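# Seat flow meter in pipe clamp, press green button

## Task

Put the flow meter into the pipe clamp with the meter's arrow aimed in the same direction as the arrow on the clamp, then push the green button so the clamp shuts; when finished, the robot must have no contact with the meter.

## Robot and tools

Robot: two arms, left_arm and right_arm, each ending in a five-finger hand (left_arm has a left hand, the mirror of the right one). Base positions in the scene frame: left_arm (+0.042, +0.284, +0.039) m, right_arm (-0.018, -0.357, +0.016) m, both nearly unrotated. A camera stand sits behind the arms. Loose objects may occasionally get nudged by the scene itself.

Scene frame: origin at table-top height, midway between the nominal bases; +x reaches out over the table, +z is up, +y is toward left_arm. Arm names do not match image sides.

Hand point: a point fixed to the palm, about 0.05 m in front of it and 0.15 m from the wrist mount along the fingers. Its +z runs along straight fingers, +y out of the palm, +x across the palm away from the thumb on the right hand (toward the thumb on the left hand). Straight fingers extend 0.06-0.07 m past the point and sit 0.06 m behind it along -y. A wrist bracket on the little-finger side can strike objects. Arms track commands loosely: resting 1-3 cm (sometimes 5 cm) off, usually low, is normal and not evidence of contact.

The 28-number row (all values in [-1, 1]), one row covers both arms: left_arm dx, dy, dz, rx, ry, rz; left hand little, ring, middle, index, thumb_bend, thumb_turn, force_limit, speed; then the same 14 for right_arm. Pose numbers are offsets, not poses: they count from that arm's Hand target at the start of the action or move, along scene-frame axes, rotating about the Hand target position. Scale: 1.0 = 0.6 m of translation or 180 degrees of rotation; rx, ry, rz form a single rotation vector. Rotation commands are clipped to within 40 degrees of the measured orientation each step. Sending the same offset again moves further. All six pose numbers at 0 re-requests the current Hand target; if the hand still rests short, send the remaining gap as an offset. To stop pressing on something, command back past the hand point.

Hand numbers: finger and thumb targets are absolute positions, -1 open/straight, +1 closed; thumb_turn -1 beside the palm, +1 opposite the fingers. force_limit maps -1..+1 to roughly 0..10 N fingertip force (0..15 N for the two thumb motors). speed rises linearly to full at +0.48; use -0.94 or lower for gentle closing. Every row must carry all eight hand numbers; to keep a hand unchanged, repeat the last eight you sent for it (or, if none sent yet, its hand_measured six plus hand_force_limit and hand_speed). Thumb turned in front, the hand grips items about 0.035-0.065 m thick, handles down to about 0.025 m. To grip harder, raise force_limit and send a target more closed than hand_measured; to loosen, send a more open target. A motor starts only when its target changes by 0.002 or more.

Tools:
- execute_actions(actions, cameras): actions is a list of actions; each action is up to 15 rows at 1/30 s per row, and a short action repeats its last row to fill 15 steps. Each row is an offset from the action's starting Hand target, not from the previous row. Images come back when actions is empty or cameras names them (["all"], [] or specific names).
- move(target, speed, blend, blocking, cameras): target is one 28-number row or up to 15 rows, every row an offset from the same starting Hand targets. speed is path top speed in m/s, 0.002 to 4.3 (default 0.25), turning limited to twice that in rad/s; one value or one per target. blend in metres rounds corners (0 = stop at each). Paths last at least 0.5 s and are cut at 10 s. No collision avoidance; faster moves hit harder and overshoot more. Avoid paths passing near an arm's own base. blocking=false returns after about 0.5 s while motion continues.
- wait(seconds 0-10): lets time run; a running move continues.
- stop(): brakes the running move.
- zoom_image(camera, region [x0, y0, x1, y1] pixels, at most 504x504) on cam_high, cam_left_wrist or cam_right_wrist, latest image only.
- show_instructions(): shows the reference pages.
- finished_scene(scene=1): ends irrevocably; the goal must hold at that moment.

Results: end_effector_position (m) and end_effector_quat_wxyz per hand in the scene frame, possibly off by a few cm; Hand target (the base for the next offsets); joint positions, velocities, torques; hand_measured, hand_stopped_by (moving, target, force, stalled, fault), hand_load_n (positive when the finger is pushed open; a lost grip shows as load near 0); motor temperatures. A move adds a "move:" line: done, off_target, moving, held or fault, plus limits such as paced (pose clipped) or held (steps withheld). done/off_target say nothing about contact. Cameras are 896x504 each.

Cautions: do not let anything drop or leave the table; do not release a part still in motion; avoid slamming fixed or heavy objects and hard pushes; avoid overloading fingers; keep the two hands from pressing each other (can fail the scene). Long holds, stretched arms or pushing at unreachable poses heat motors; at 100 °C the arm drops for 30-60 s. Thinking time lets the scene run, so plan briefly.

Each tool is called after "Emit:" as a command line: name --argument value for each argument, lists and objects as JSON in quotes; but a table of rows of numbers goes row by row, as --pt "numbers of a row", without its own name.

Reference images:

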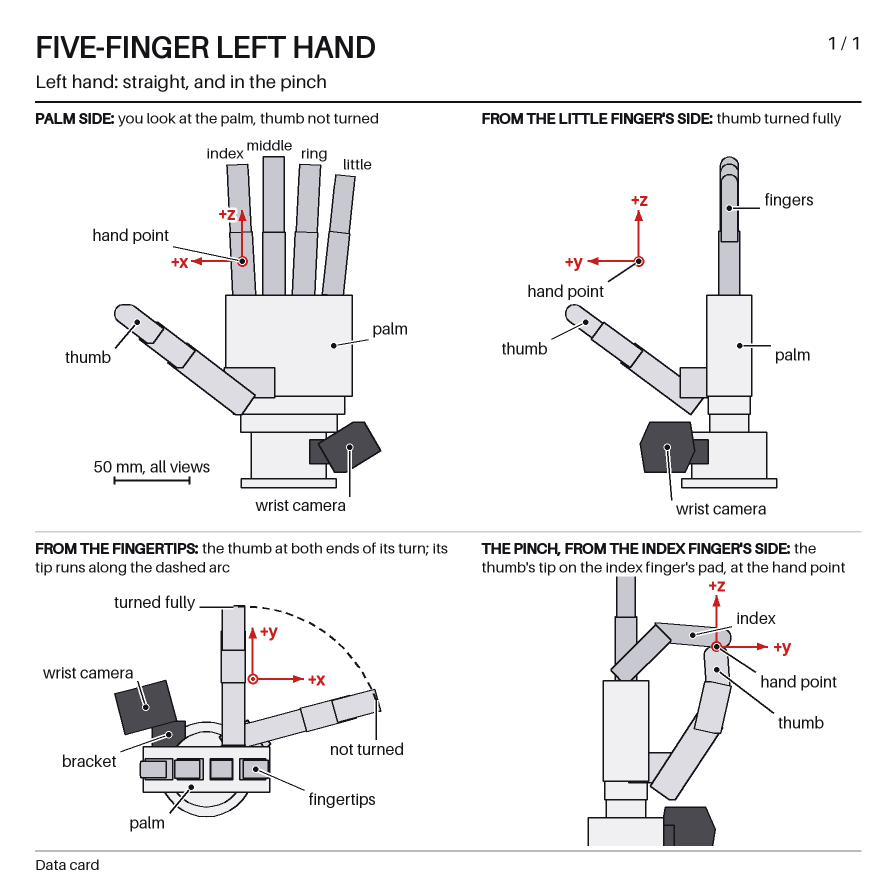

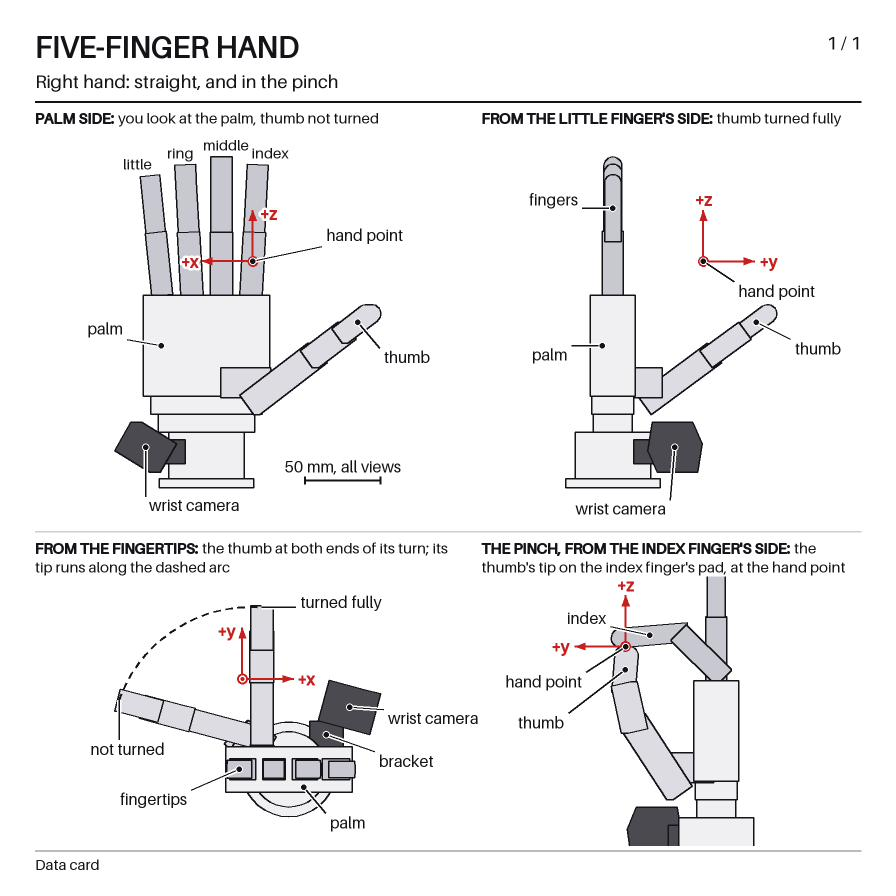

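## Session

Emit:
execute_actions --actions '[]'

Scene clock: 0.00 s.
left_arm: end_effector_position=(+0.4964, -0.1981, +0.2239) hand_measured=(-1.000, -1.000, -1.000, -1.000, -1.000, -1.000) hand_load_n=(+0.0, +0.0, +0.0, +0.0, +0.0, +0.0) hand_stopped_by=(target, target, target, target, target, target) hand_force_limit=0.00 hand_speed=-0.80 end_effector_quat_wxyz=(-0.246, +0.385, -0.560, +0.691) | right_arm: end_effector_position=(+0.1864, -0.2344, +0.3563) hand_measured=(-1.000, -1.000, -1.000, -1.000, -1.000, -1.000) hand_load_n=(+0.0, +0.0, +0.0, +0.5, +0.0, +0.0) hand_stopped_by=(target, target, target, target, target, target) hand_force_limit=0.00 hand_speed=-0.80 end_effector_quat_wxyz=(+0.047, +0.671, +0.441, +0.594)
Joint positions: left_arm=[-0.815 1.681 0.841 0.918 -0.171 -0.246] | right_arm=[1.501 0.231 0.6 -0.877 0.935 -1.809]
Joint velocities: within noise
Joint torques (N m): no reading
Motor temperatures (°C): left_arm=[27 27 24 27 25 25] | right_arm=[24 26 25 26 25 26]
Heat: left arm: hottest waist 27 °C; right arm: hottest shoulder 26 °C.
Hand target: left_arm +0.5004, -0.2022, +0.2285; -0.247, +0.383, -0.556, +0.695 | right_arm +0.1863, -0.2356, +0.3687; +0.037, +0.671, +0.432, +0.602

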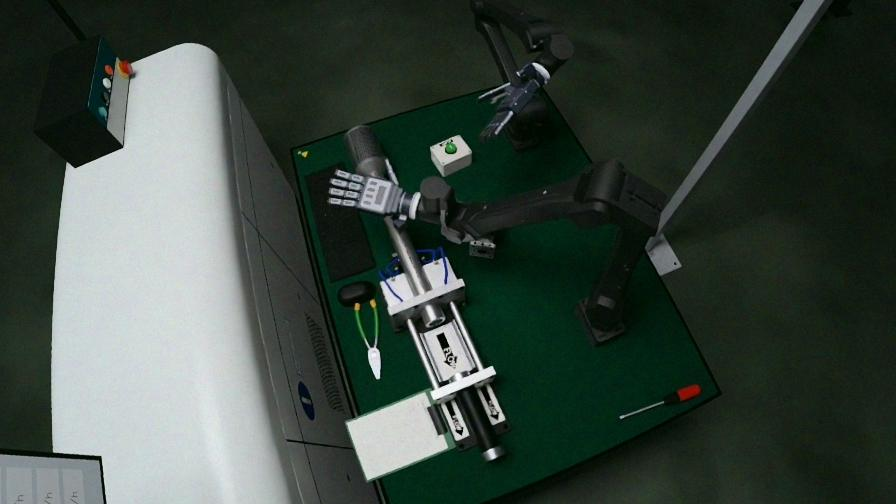

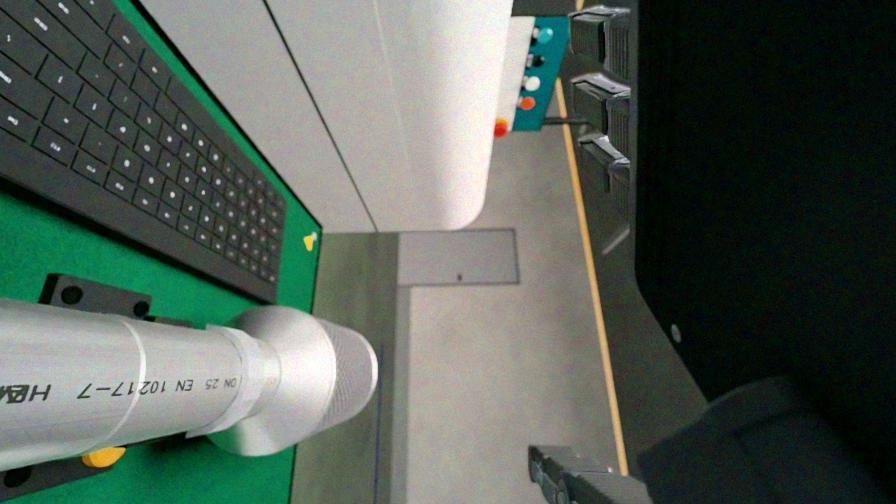

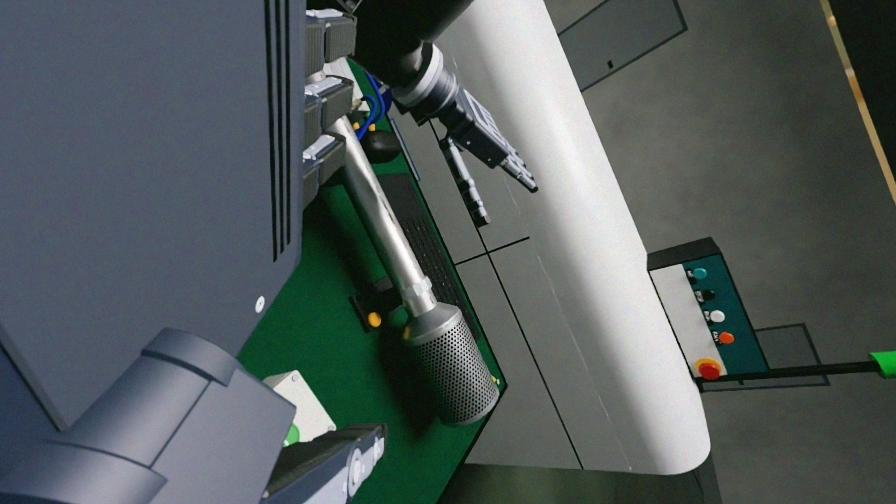

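Emit:
zoom_image --camera "cam_high" --region '[340, 220, 540, 470]'

Emit:
zoom_image --camera "cam_high" --region '[410, 120, 540, 270]'

Scaled by 2.016 from the camera's 896x504 image, which has a finer 1280x720 frame.

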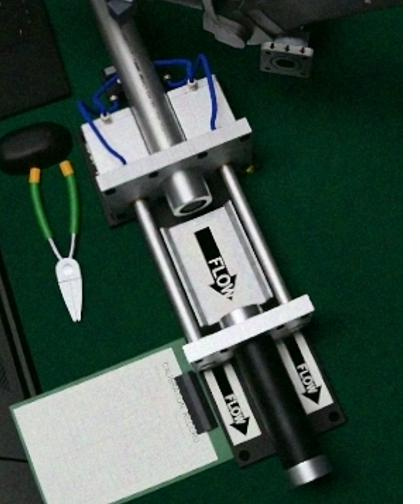

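Scaled by 3.360 from the camera's 896x504 image, which has a finer 1280x720 frame.

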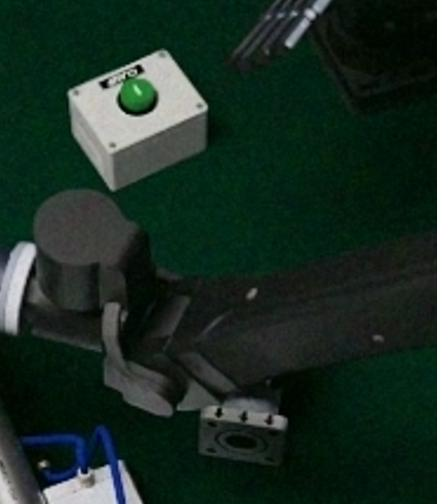

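Emit:
move --pt "-0.1 0.2 0.3 0 0 0.1 -1 -1 -1 -1 -1 -1 0 -0.8 0 0 0 0 0 0 -1 -1 -1 -1 -1 -1 0 -0.8" --pt "-0.333 0.82 0.35 0 0 0.45 -1 -1 -1 -1 -1 -1 0 -0.8 0 0 0 0 0 0 -1 -1 -1 -1 -1 -1 0 -0.8" --blend 0.05 --speed 0.35 --cameras '["all"]'

Scene clock: 83.53 s.
left_arm: end_effector_position=(+0.3029, +0.2854, +0.4388) hand_measured=(-1.000, -1.000, -1.000, -1.000, -1.000, -1.000) hand_load_n=(+0.0, +0.0, +0.0, +0.0, +0.0, +0.0) hand_stopped_by=(target, target, target, target, target, target) hand_force_limit=0.00 hand_speed=-0.80 end_effector_quat_wxyz=(-0.605, +0.674, -0.203, +0.372) | right_arm: end_effector_position=(+0.1864, -0.2344, +0.3563) hand_measured=(-1.000, -1.000, -1.000, -1.000, -1.000, -1.000) hand_load_n=(+0.0, +0.0, +0.0, +0.0, +0.0, +0.0) hand_stopped_by=(target, target, target, target, target, target) hand_force_limit=0.00 hand_speed=-0.80 end_effector_quat_wxyz=(+0.047, +0.671, +0.441, +0.594)
Joint positions: left_arm=[-0.846 0.355 0.584 0.285 -1.554 0.256] | right_arm=[1.501 0.231 0.6 -0.877 0.935 -1.809]
Joint torques (N m): left_arm=[-0.85 2.49 8.29 1.2 0.58 0.11] | right_arm=[-1.49 3.37 9.43 1.65 0.54 -0.03]
Motor temperatures (°C): left_arm=[27 29 30 27 25 25] | right_arm=[24 26 35 26 25 26]
Heat: left arm: hottest elbow 30 °C; right arm: hottest elbow 35 °C.
Hand target: left_arm +0.3006, +0.2898, +0.4385; -0.639, +0.652, -0.174, +0.368 | right_arm +0.1863, -0.2356, +0.3687; +0.037, +0.671, +0.432, +0.602
Off the commanded pose: left_arm 0.005 m, 6 deg | right_arm 0.013 m, 2 deg.
move: off_target (left_arm, right_arm)
camera_calibration:
cam_left_wrist: T_world_to_cam=[[0.0229635, 0.010099, 0.999685, -0.446427], [0.148212, -0.988934, 0.00658584, 0.230852], [0.988689, 0.148015, -0.0242061, -0.214126], [0, 0, 0, 1]] pos_world=[0.18774, 0.264499, 0.439583]

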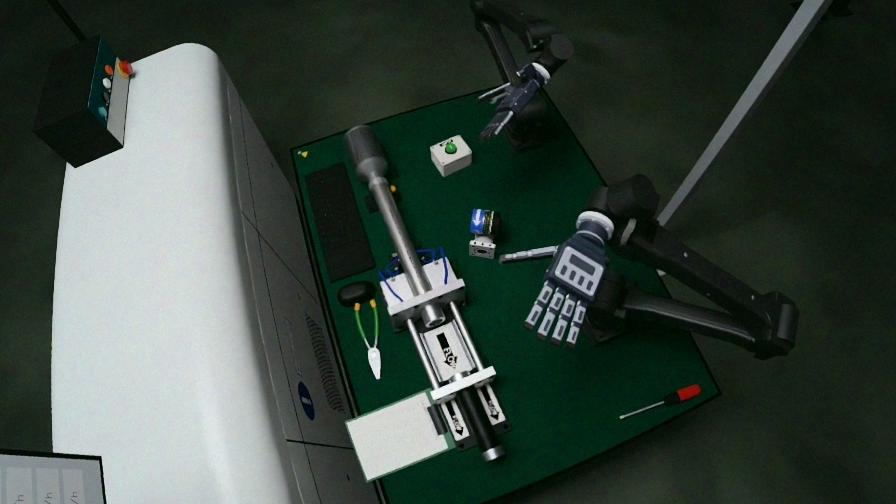

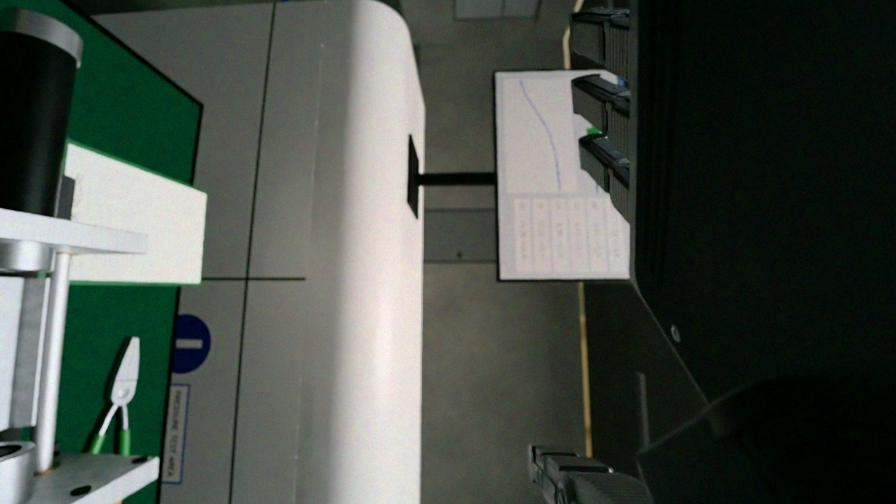

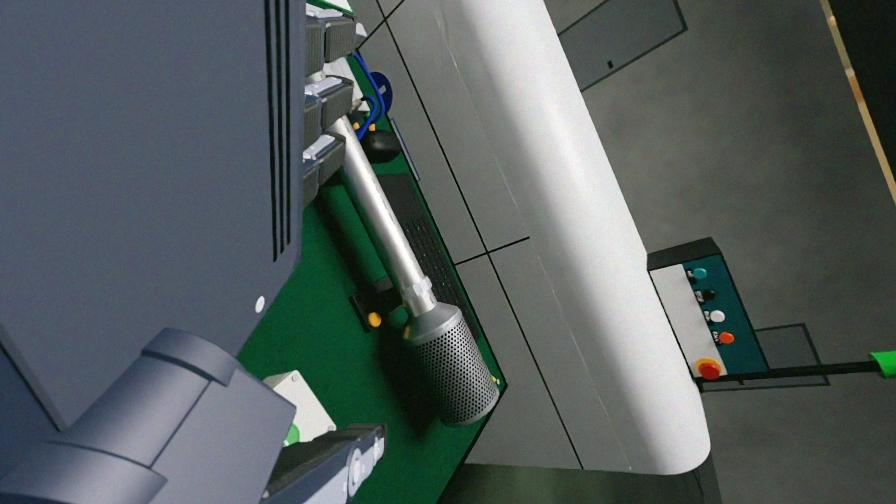

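Emit:
zoom_image --camera "cam_high" --region '[440, 180, 540, 280]'

Emit:
zoom_image --camera "cam_high" --region '[370, 240, 520, 390]'

Scaled by 5.040 from the camera's 896x504 image, which has a finer 1280x720 frame.

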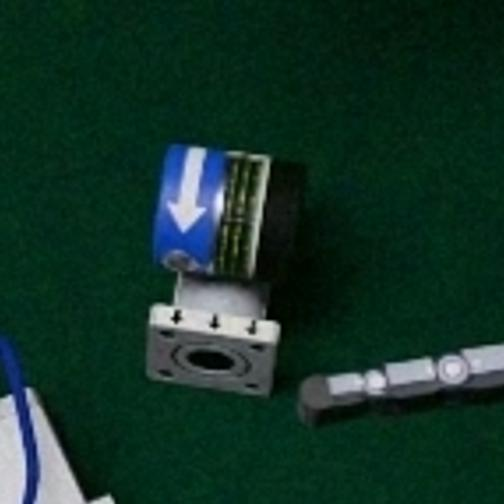

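Scaled by 3.360 from the camera's 896x504 image, which has a finer 1280x720 frame.

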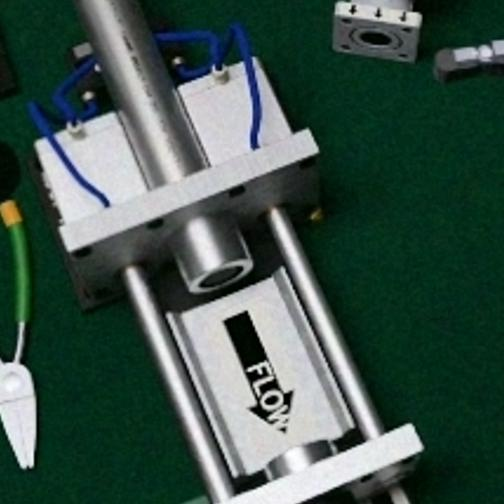

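Emit:
move --target '[0.059,-0.33,-0.28,-0.041,0.564,-0.339,-1,-1,-1,-1,-1,-1,0,-0.8,0,0,0,0,0,0,-1,-1,-1,-1,-1,-1,0,-0.8]' --speed 0.4 --cameras '["all"]'

Scene clock: 194.80 s.
left_arm: end_effector_position=(+0.3266, +0.0935, +0.2585) hand_measured=(-1.000, -1.000, -1.000, -1.000, -1.000, -1.000) hand_load_n=(+0.0, +0.0, +0.0, +0.0, +0.0, +0.0) hand_stopped_by=(target, target, target, target, target, target) hand_force_limit=0.00 hand_speed=-0.80 end_effector_quat_wxyz=(-0.003, -0.563, +0.826, +0.010) | right_arm: end_effector_position=(+0.1864, -0.2344, +0.3563) hand_measured=(-1.000, -1.000, -1.000, -1.000, -1.000, -1.000) hand_load_n=(+0.0, +0.0, +0.0, +0.0, +0.0, +0.0) hand_stopped_by=(target, target, target, target, target, target) hand_force_limit=0.00 hand_speed=-0.80 end_effector_quat_wxyz=(+0.047, +0.671, +0.441, +0.594)
Joint positions: left_arm=[-0.499 1.392 1.318 -1.517 -0.004 -0.107] | right_arm=[1.501 0.231 0.6 -0.877 0.935 -1.809]
Joint torques (N m): left_arm=[-1.26 -7.41 11.15 -0.59 0.1 0.11] | right_arm=[-1.44 3.37 9.43 1.65 0.55 -0.04]
Heat: left arm: hottest elbow 34 °C; right arm: hottest elbow 37 °C.
Hand target: left_arm +0.3360, +0.0917, +0.2705; +0.000, -0.560, +0.828, +0.000 | right_arm +0.1863, -0.2356, +0.3687; +0.037, +0.671, +0.432, +0.602
Off the commanded pose: left_arm 0.015 m, 1 deg | right_arm 0.013 m, 2 deg.
move: off_target (left_arm, right_arm); limits=paced
camera_calibration:
cam_left_wrist: T_world_to_cam=[[0.800614, -0.596796, -0.0534017, -0.189824], [-0.477204, -0.688991, 0.545498, 0.0756563], [-0.362344, -0.411249, -0.836409, 0.489885], [0, 0, 0, 1]] pos_world=[0.365586, 0.140305, 0.358337]

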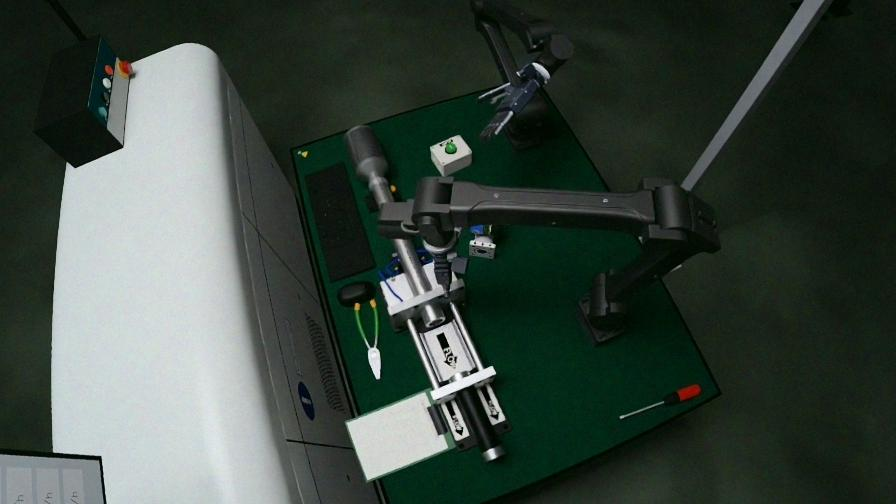

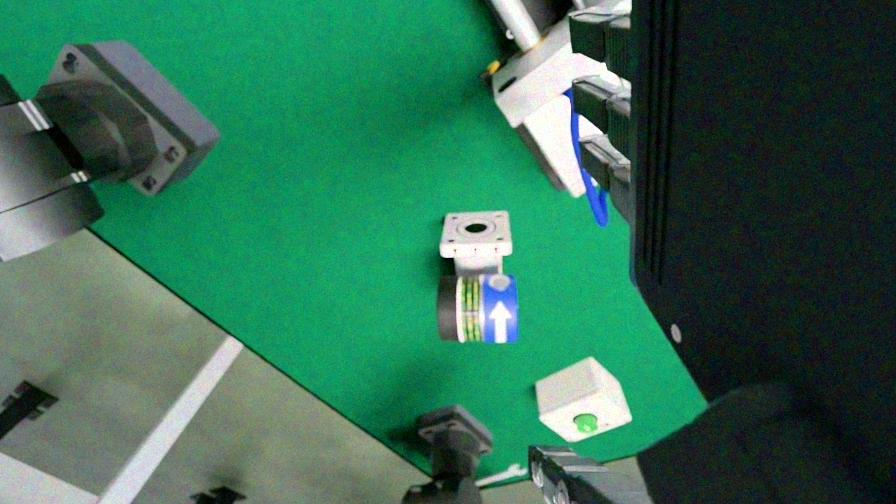

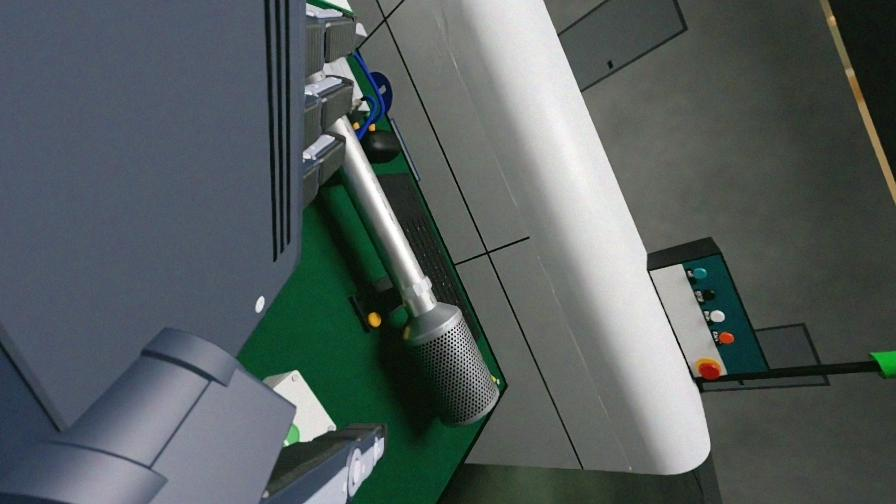

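Emit:
zoom_image --camera "cam_left_wrist" --region '[400, 190, 560, 360]'

Scaled by 2.965 from the camera's 896x504 image, which has a finer 1280x720 frame.

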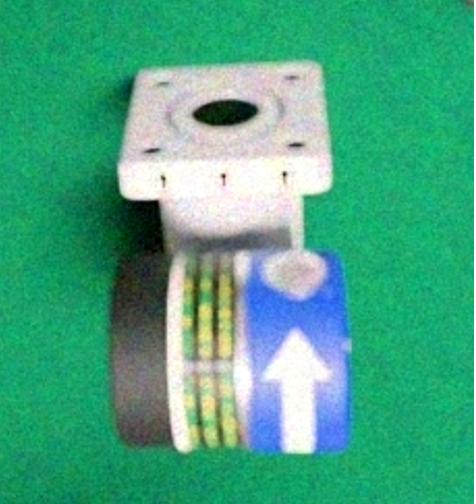

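Emit:
move --target '[-0.125,-0.198,0.0,0,0,-0.567,-1,-1,-1,-1,-1,-1,0,-0.8,0,0,0,0,0,0,-1,-1,-1,-1,-1,-1,0,-0.8]' --speed 0.4 --cameras '["all"]'

Scene clock: 350.93 s.
left_arm: end_effector_position=(+0.2575, -0.0154, +0.2622) hand_measured=(-1.000, -1.000, -1.000, -1.000, -1.000, -1.000) hand_load_n=(+0.0, -0.5, +0.0, -0.5, +0.0, +0.0) hand_stopped_by=(target, target, target, target, target, target) hand_force_limit=0.00 hand_speed=-0.80 end_effector_quat_wxyz=(-0.002, +0.281, +0.960, +0.004) | right_arm: end_effector_position=(+0.1864, -0.2344, +0.3563) hand_measured=(-1.000, -1.000, -1.000, -1.000, -1.000, -1.000) hand_load_n=(+0.0, +0.0, +0.0, +0.0, +0.0, +0.0) hand_stopped_by=(target, target, target, target, target, target) hand_force_limit=0.00 hand_speed=-0.80 end_effector_quat_wxyz=(+0.047, +0.671, +0.441, +0.594)
Joint positions: left_arm=[-1.071 1.448 1.386 -1.517 -0.004 1.087] | right_arm=[1.501 0.231 0.6 -0.877 0.935 -1.809]
Joint torques (N m): left_arm=[-2.37 -7.24 11.4 -0.58 0.06 0.11] | right_arm=[-1.44 3.37 9.44 1.66 0.54 -0.03]
Motor temperatures (°C): left_arm=[27 28 41 26 25 25] | right_arm=[24 26 39 25 25 25]
Heat: left arm: hottest elbow 41 °C; right arm: hottest elbow 39 °C.
Hand target: left_arm +0.2611, -0.0272, +0.2706; +0.001, +0.292, +0.957, +0.000 | right_arm +0.1863, -0.2356, +0.3687; +0.037, +0.671, +0.432, +0.602
Off the commanded pose: left_arm 0.015 m, 1 deg | right_arm 0.013 m, 2 deg.
move: off_target (left_arm, right_arm)
camera_calibration:
cam_left_wrist: T_world_to_cam=[[-0.741341, -0.670068, -0.0377209, 0.192484], [-0.574175, 0.604142, 0.552571, 0.00869002], [-0.347471, 0.431302, -0.832612, 0.431375], [0, 0, 0, 1]] pos_world=[0.297576, -0.0623257, 0.361626]

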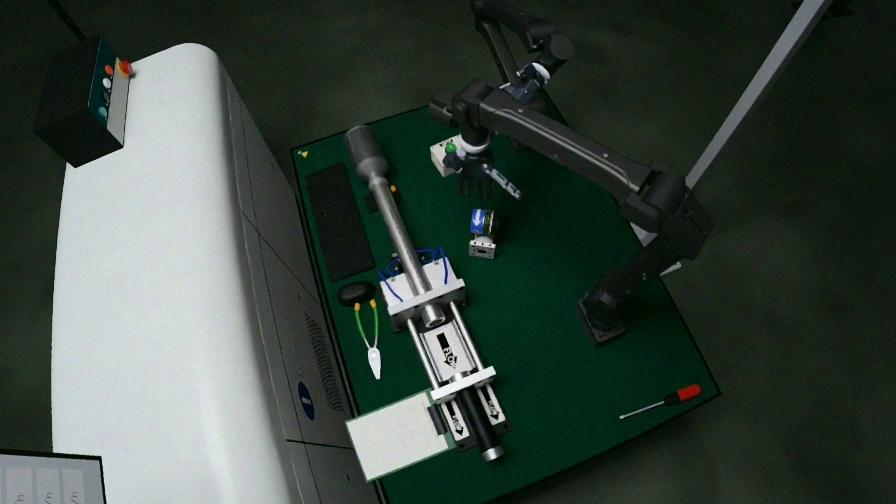

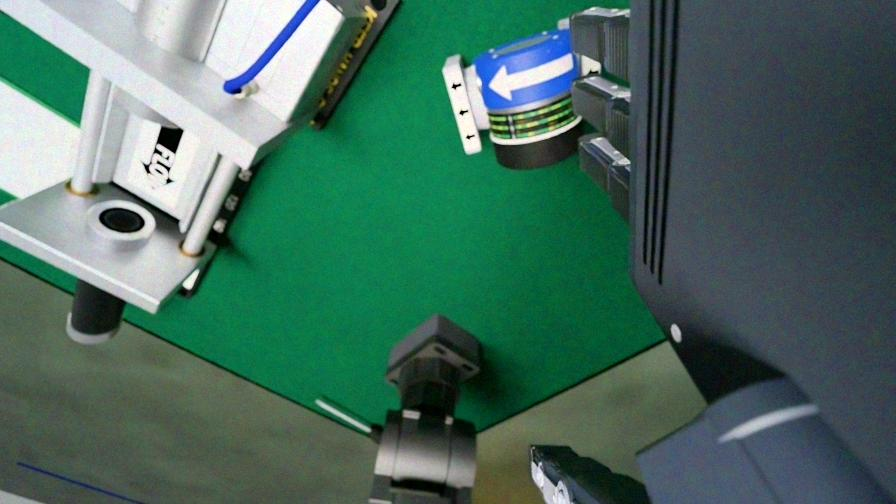

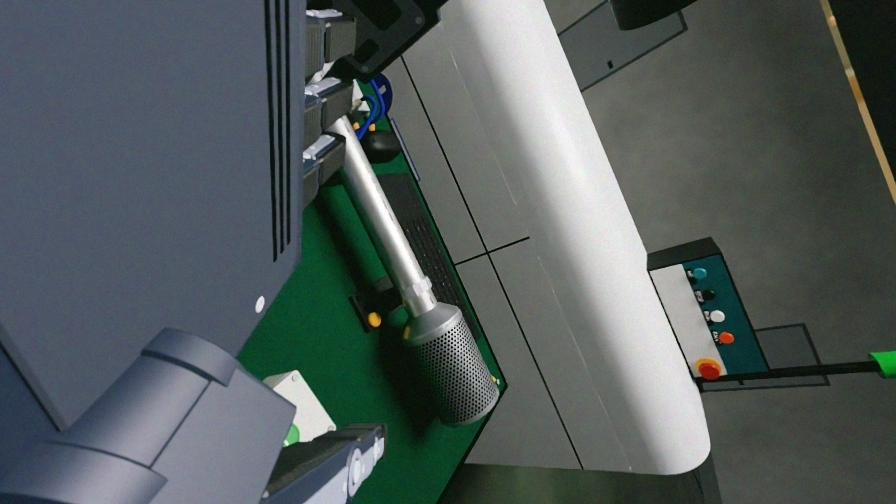

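Emit:
zoom_image --camera "cam_left_wrist" --region '[420, 0, 660, 200]'

Emit:
zoom_image --camera "cam_left_wrist" --region '[0, 0, 420, 360]'

Emit:
zoom_image --camera "cam_high" --region '[430, 120, 550, 280]'

Scaled by 2.100 from the camera's 896x504 image, which has a finer 1280x720 frame.

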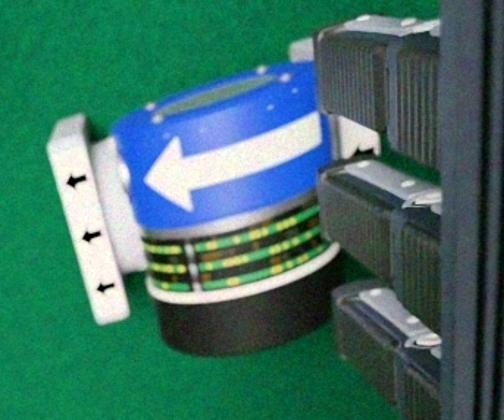

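Scaled by 1.200 from the camera's 896x504 image, which has a finer 1280x720 frame.

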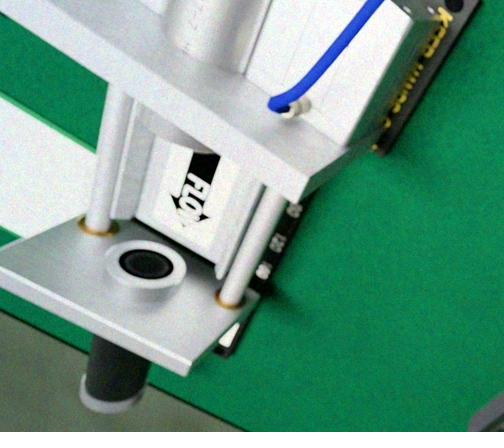

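Scaled by 3.150 from the camera's 896x504 image, which has a finer 1280x720 frame.

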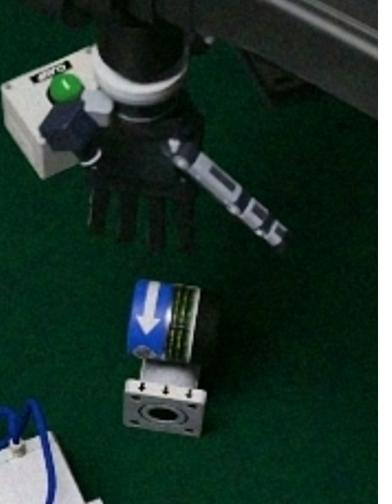

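Emit:
move --target '[-0.0635,-0.035,-0.071,-0.189,0.118,0.022,-1,-1,-1,-1,-1,1,0,0,0,0,0,0,0,0,-1,-1,-1,-1,-1,-1,0,-0.8]' --speed 0.3 --cameras '["cam_high", "cam_left_wrist"]'

Emit:
zoom_image --camera "cam_left_wrist" --region '[300, 60, 650, 330]'

Scene clock: 516.80 s.
left_arm: end_effector_position=(+0.2172, -0.0483, +0.2277) hand_measured=(-1.000, -1.000, -1.000, -1.000, -1.000, +1.000) hand_load_n=(+0.0, +0.0, +0.0, +0.0, +0.0, +0.0) hand_stopped_by=(target, target, target, target, target, target) hand_force_limit=0.00 hand_speed=0.00 end_effector_quat_wxyz=(-0.098, +0.238, +0.910, -0.324) | right_arm: end_effector_position=(+0.1864, -0.2344, +0.3563) hand_measured=(-1.000, -1.000, -1.000, -1.000, -1.000, -1.000) hand_load_n=(+0.0, +0.0, +0.0, +0.0, +0.0, +0.0) hand_stopped_by=(target, target, target, target, target, target) hand_force_limit=0.00 hand_speed=-0.80 end_effector_quat_wxyz=(+0.047, +0.671, +0.441, +0.594)
Joint positions: left_arm=[-0.874 1.282 1.112 -1.157 0.654 1.144] | right_arm=[1.501 0.231 0.6 -0.877 0.935 -1.809]
Joint torques (N m): left_arm=[-0.91 -7.24 8.21 1.13 0.66 0.11] | right_arm=[-1.49 3.37 9.46 1.63 0.55 -0.04]
Heat: left arm: hottest elbow 45 °C; right arm: hottest elbow 40 °C.
Hand target: left_arm +0.2231, -0.0481, +0.2280; -0.088, +0.241, +0.908, -0.331 | right_arm +0.1863, -0.2356, +0.3687; +0.037, +0.671, +0.432, +0.602
Off the commanded pose: left_arm 0.006 m, 1 deg | right_arm 0.013 m, 2 deg.
move: off_target (right_arm)
camera_calibration:
cam_left_wrist: T_world_to_cam=[[-0.595725, -0.538364, 0.59605, -0.0303774], [-0.446507, 0.838846, 0.311399, 0.0629434], [-0.66764, -0.0806316, -0.740105, 0.426556], [0, 0, 0, 1]] pos_world=[0.294794, -0.03476, 0.314202]
Images, in order (width x height): cam_high 896x504, cam_left_wrist 896x504.

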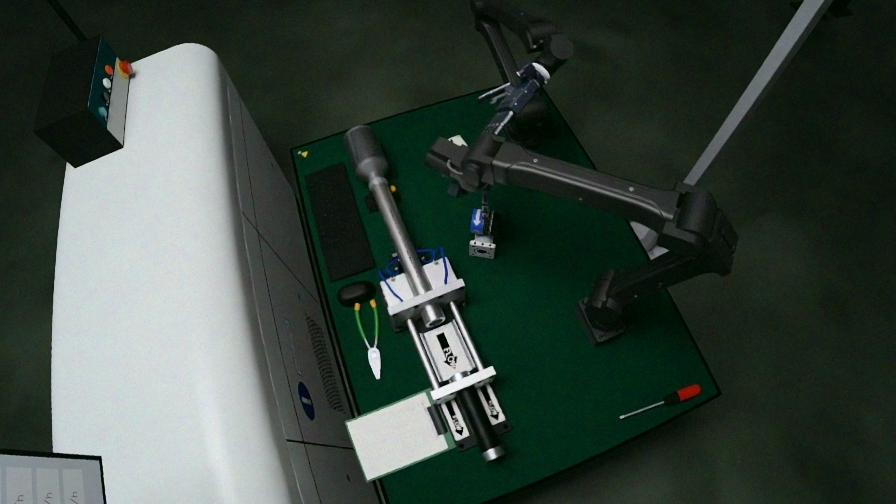

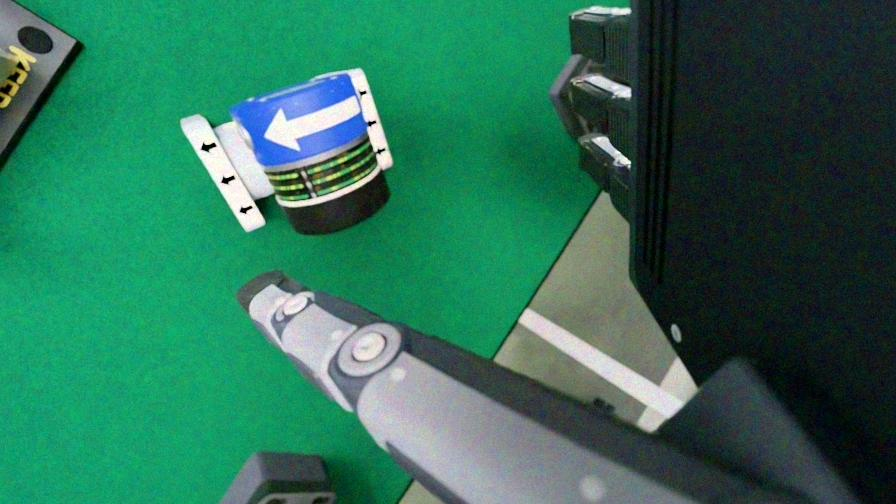

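Scaled by 1.440 from the camera's 896x504 image, which has a finer 1280x720 frame.

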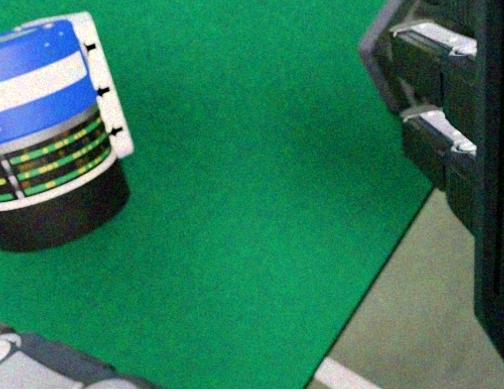

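Emit:
move --target '[-0.0027,0.0167,-0.16,0,0,0,-1,-1,-1,-1,-1,1,0,0,0,0,0,0,0,0,-1,-1,-1,-1,-1,-1,0,-0.8]' --speed 0.15 --cameras '["cam_high", "cam_left_wrist"]'

Scene clock: 585.53 s.
left_arm: end_effector_position=(+0.2142, -0.0375, +0.1369) hand_measured=(-1.000, -1.000, -1.000, -1.000, -1.000, +1.000) hand_load_n=(+0.0, +0.0, +0.0, +0.0, -0.5, +0.0) hand_stopped_by=(target, target, target, target, target, target) hand_force_limit=0.00 hand_speed=0.00 end_effector_quat_wxyz=(-0.093, +0.241, +0.909, -0.329) | right_arm: end_effector_position=(+0.1864, -0.2344, +0.3563) hand_measured=(-1.000, -1.000, -1.000, -1.000, -1.000, -1.000) hand_load_n=(+0.0, +0.0, +0.0, +0.0, +0.0, +0.0) hand_stopped_by=(target, target, target, target, target, target) hand_force_limit=0.00 hand_speed=-0.80 end_effector_quat_wxyz=(+0.047, +0.671, +0.441, +0.594)
Joint positions: left_arm=[-0.86 1.321 0.898 -0.899 0.658 1.161] | right_arm=[1.501 0.231 0.6 -0.877 0.935 -1.809]
Joint torques (N m): left_arm=[-0.85 -5.66 7.83 1.16 0.67 0.13] | right_arm=[-1.49 3.31 9.43 1.66 0.55 -0.03]
Heat: left arm: hottest elbow 40 °C; right arm: hottest elbow 41 °C.
Hand target: left_arm +0.2213, -0.0381, +0.1321; -0.088, +0.241, +0.908, -0.331 | right_arm +0.1863, -0.2356, +0.3687; +0.037, +0.671, +0.432, +0.602
Off the commanded pose: left_arm 0.009 m, 1 deg | right_arm 0.013 m, 2 deg.
move: off_target (right_arm)
camera_calibration:
cam_left_wrist: T_world_to_cam=[[-0.601298, -0.531301, 0.596791, 0.0291517], [-0.449141, 0.842478, 0.297494, 0.0834052], [-0.660843, -0.0891608, -0.74521, 0.357101], [0, 0, 0, 1]] pos_world=[0.290977, -0.0229393, 0.223905]
Images, in order (width x height): cam_high 896x504, cam_left_wrist 896x504.

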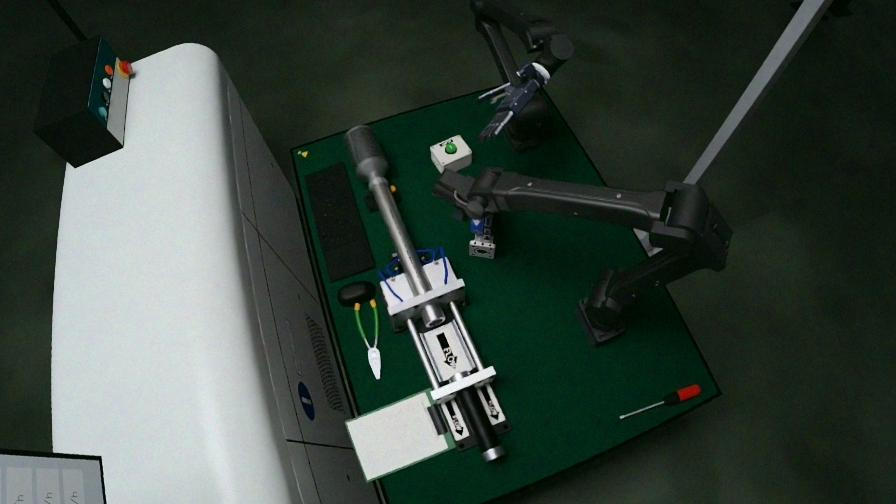

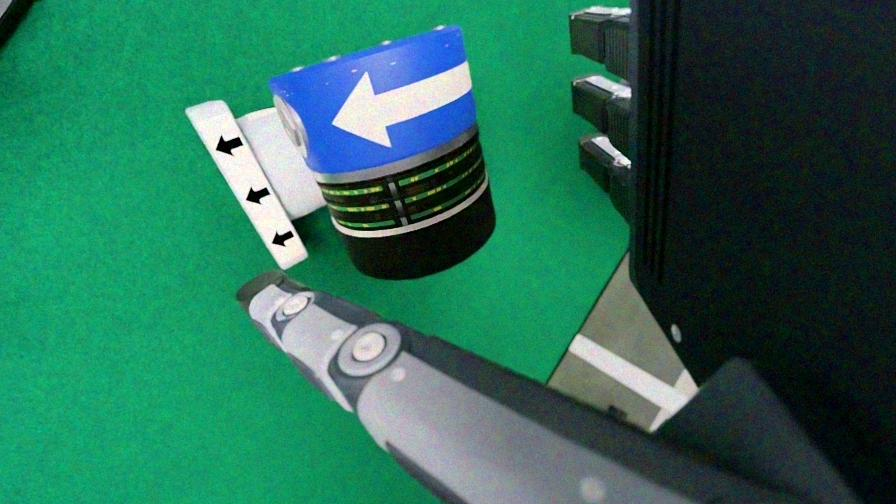

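Emit:
move --target '[0.004,0.001,-0.0767,0,0,0,-1,-1,-1,-1,-1,1,0,0,0,0,0,0,0,0,-1,-1,-1,-1,-1,-1,0,-0.8]' --speed 0.08 --cameras '["cam_high", "cam_left_wrist"]'

Scene clock: 614.90 s.
left_arm: end_effector_position=(+0.2178, -0.0382, +0.0924) hand_measured=(-1.000, -1.000, -1.000, -1.000, -1.000, +1.000) hand_load_n=(+0.0, +0.0, +0.0, +0.0, +0.0, +0.0) hand_stopped_by=(target, target, target, target, target, target) hand_force_limit=0.00 hand_speed=0.00 end_effector_quat_wxyz=(-0.091, +0.241, +0.908, -0.330) | right_arm: end_effector_position=(+0.1864, -0.2344, +0.3563) hand_measured=(-1.000, -1.000, -1.000, -1.000, -1.000, -1.000) hand_load_n=(+0.0, +0.0, +0.0, +0.0, +0.0, +0.0) hand_stopped_by=(target, target, target, target, target, target) hand_force_limit=0.00 hand_speed=-0.80 end_effector_quat_wxyz=(+0.047, +0.671, +0.441, +0.594)
Joint positions: left_arm=[-0.854 1.39 0.832 -0.764 0.66 1.168] | right_arm=[1.501 0.231 0.6 -0.877 0.935 -1.809]
Joint torques (N m): left_arm=[-0.79 -5.83 7.12 1.2 0.67 0.13] | right_arm=[-1.44 3.31 9.43 1.62 0.55 -0.03]
Heat: left arm: hottest elbow 38 °C; right arm: hottest elbow 41 °C.
Hand target: left_arm +0.2238, -0.0374, +0.0860; -0.088, +0.241, +0.908, -0.331 | right_arm +0.1863, -0.2356, +0.3687; +0.037, +0.671, +0.432, +0.602
Off the commanded pose: left_arm 0.009 m, 0 deg | right_arm 0.013 m, 2 deg.
move: off_target (right_arm)
camera_calibration:
cam_left_wrist: T_world_to_cam=[[-0.602964, -0.529373, 0.596823, 0.0579504], [-0.450172, 0.843404, 0.293282, 0.0995216], [-0.658619, -0.0918349, -0.746852, 0.325876], [0, 0, 0, 1]] pos_world=[0.294372, -0.0233328, 0.179607]
Images, in order (width x height): cam_high 896x504, cam_left_wrist 896x504.

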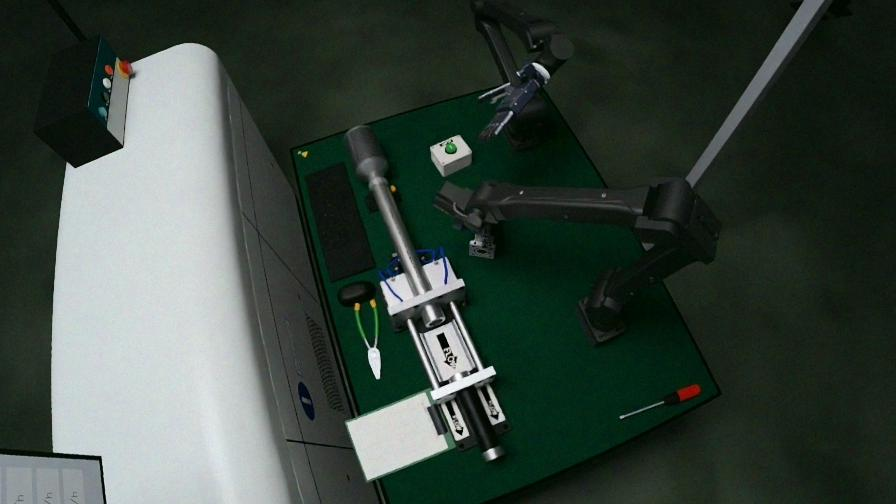

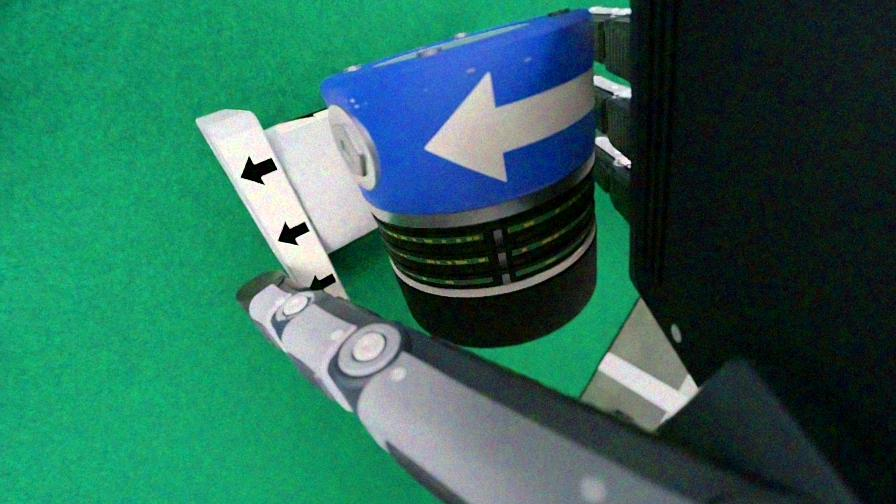

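Emit:
move --target '[0,0,0,0,0,0,-0.6,-0.6,-0.6,-0.6,-0.6,1,0,-0.6,0,0,0,0,0,0,-1,-1,-1,-1,-1,-1,0,-0.8]' --speed 0.08 --cameras '["cam_left_wrist"]'

Scene clock: 672.77 s.
left_arm: end_effector_position=(+0.2174, -0.0405, +0.0934) hand_measured=(-0.600, -0.600, -0.600, -0.600, -0.704, +1.000) hand_load_n=(+0.0, +3.0, +8.0, +0.5, +10.5, +2.0) hand_stopped_by=(target, target, target, target, force, target) hand_force_limit=0.00 hand_speed=-0.60 end_effector_quat_wxyz=(-0.092, +0.243, +0.905, -0.336) | right_arm: end_effector_position=(+0.1864, -0.2344, +0.3563) hand_measured=(-1.000, -1.000, -1.000, -1.000, -1.000, -1.000) hand_load_n=(+0.0, +0.0, +0.0, +0.0, +0.0, +0.0) hand_stopped_by=(target, target, target, target, target, target) hand_force_limit=0.00 hand_speed=-0.80 end_effector_quat_wxyz=(+0.047, +0.671, +0.441, +0.594)
Joint positions: left_arm=[-0.853 1.39 0.832 -0.758 0.671 1.171] | right_arm=[1.501 0.231 0.6 -0.877 0.935 -1.809]
Joint torques (N m): left_arm=[-0.85 -5.83 7.13 0.92 0.16 0.09] | right_arm=[-1.49 3.31 9.42 1.63 0.54 -0.03]
Heat: left arm: hottest elbow 37 °C; right arm: hottest elbow 42 °C.
Hand target: left_arm +0.2236, -0.0374, +0.0860; -0.088, +0.241, +0.908, -0.331 | right_arm +0.1863, -0.2356, +0.3687; +0.037, +0.671, +0.432, +0.602
Off the commanded pose: left_arm 0.010 m, 1 deg | right_arm 0.013 m, 2 deg.
move: off_target (right_arm)
camera_calibration:
cam_left_wrist: T_world_to_cam=[[-0.603854, -0.518867, 0.605093, 0.0557942], [-0.445346, 0.849205, 0.283757, 0.101002], [-0.66108, -0.0981278, -0.743871, 0.326146], [0, 0, 0, 1]] pos_world=[0.294281, -0.0248176, 0.18019]
Images, in order (width x height): cam_left_wrist 896x504.

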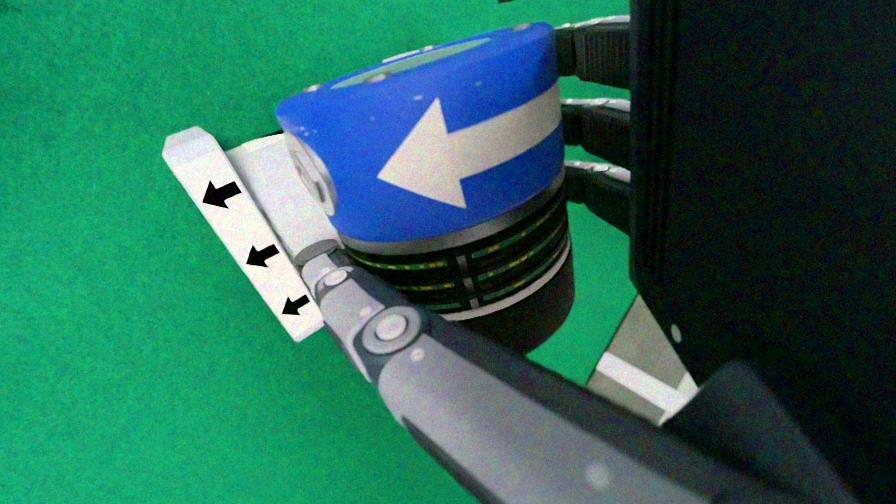

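Emit:
move --target '[0,0,0,0,0,0,-0.3,-0.3,-0.6,-0.3,-0.6,1,0,-0.92,0,0,0,0,0,0,-1,-1,-1,-1,-1,-1,0,-0.8]' --speed 0.08 --cameras '["cam_left_wrist", "cam_high"]'

Scene clock: 682.50 s.
left_arm: end_effector_position=(+0.2174, -0.0405, +0.0934) hand_measured=(-0.300, -0.594, -0.600, -0.588, -0.704, +1.000) hand_load_n=(+0.0, +4.0, +5.0, +5.5, +13.0, +2.5) hand_stopped_by=(target, force, target, force, force, target) hand_force_limit=0.00 hand_speed=-0.92 end_effector_quat_wxyz=(-0.091, +0.244, +0.905, -0.336) | right_arm: end_effector_position=(+0.1864, -0.2344, +0.3563) hand_measured=(-1.000, -1.000, -1.000, -1.000, -1.000, -1.000) hand_load_n=(+0.0, +0.0, +0.0, +0.0, +0.0, +0.0) hand_stopped_by=(target, target, target, target, target, target) hand_force_limit=0.00 hand_speed=-0.80 end_effector_quat_wxyz=(+0.047, +0.671, +0.441, +0.594)
Joint positions: left_arm=[-0.853 1.39 0.832 -0.758 0.671 1.172] | right_arm=[1.501 0.231 0.6 -0.877 0.935 -1.809]
Joint torques (N m): left_arm=[-0.85 -5.77 7.13 0.92 0.16 0.1] | right_arm=[-1.44 3.31 9.42 1.66 0.55 -0.03]
Heat: left arm: hottest elbow 37 °C; right arm: hottest elbow 42 °C.
Hand target: left_arm +0.2236, -0.0374, +0.0860; -0.088, +0.241, +0.908, -0.331 | right_arm +0.1863, -0.2356, +0.3687; +0.037, +0.671, +0.432, +0.602
Off the commanded pose: left_arm 0.010 m, 1 deg | right_arm 0.013 m, 2 deg.
move: off_target (right_arm)
camera_calibration:
cam_left_wrist: T_world_to_cam=[[-0.604138, -0.51864, 0.605004, 0.0558472], [-0.445177, 0.849356, 0.28357, 0.101075], [-0.660934, -0.0980186, -0.744015, 0.326122], [0, 0, 0, 1]] pos_world=[0.294281, -0.0249178, 0.18019]
Images, in order (width x height): cam_high 896x504, cam_left_wrist 896x504.

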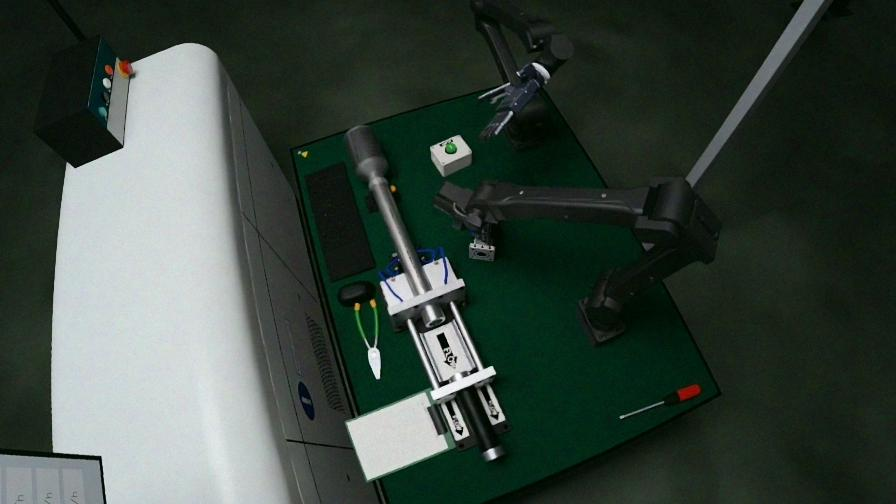

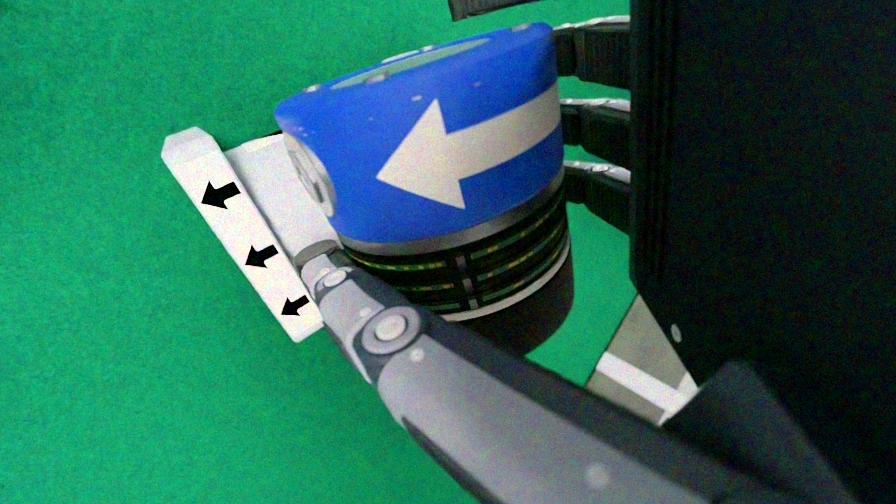

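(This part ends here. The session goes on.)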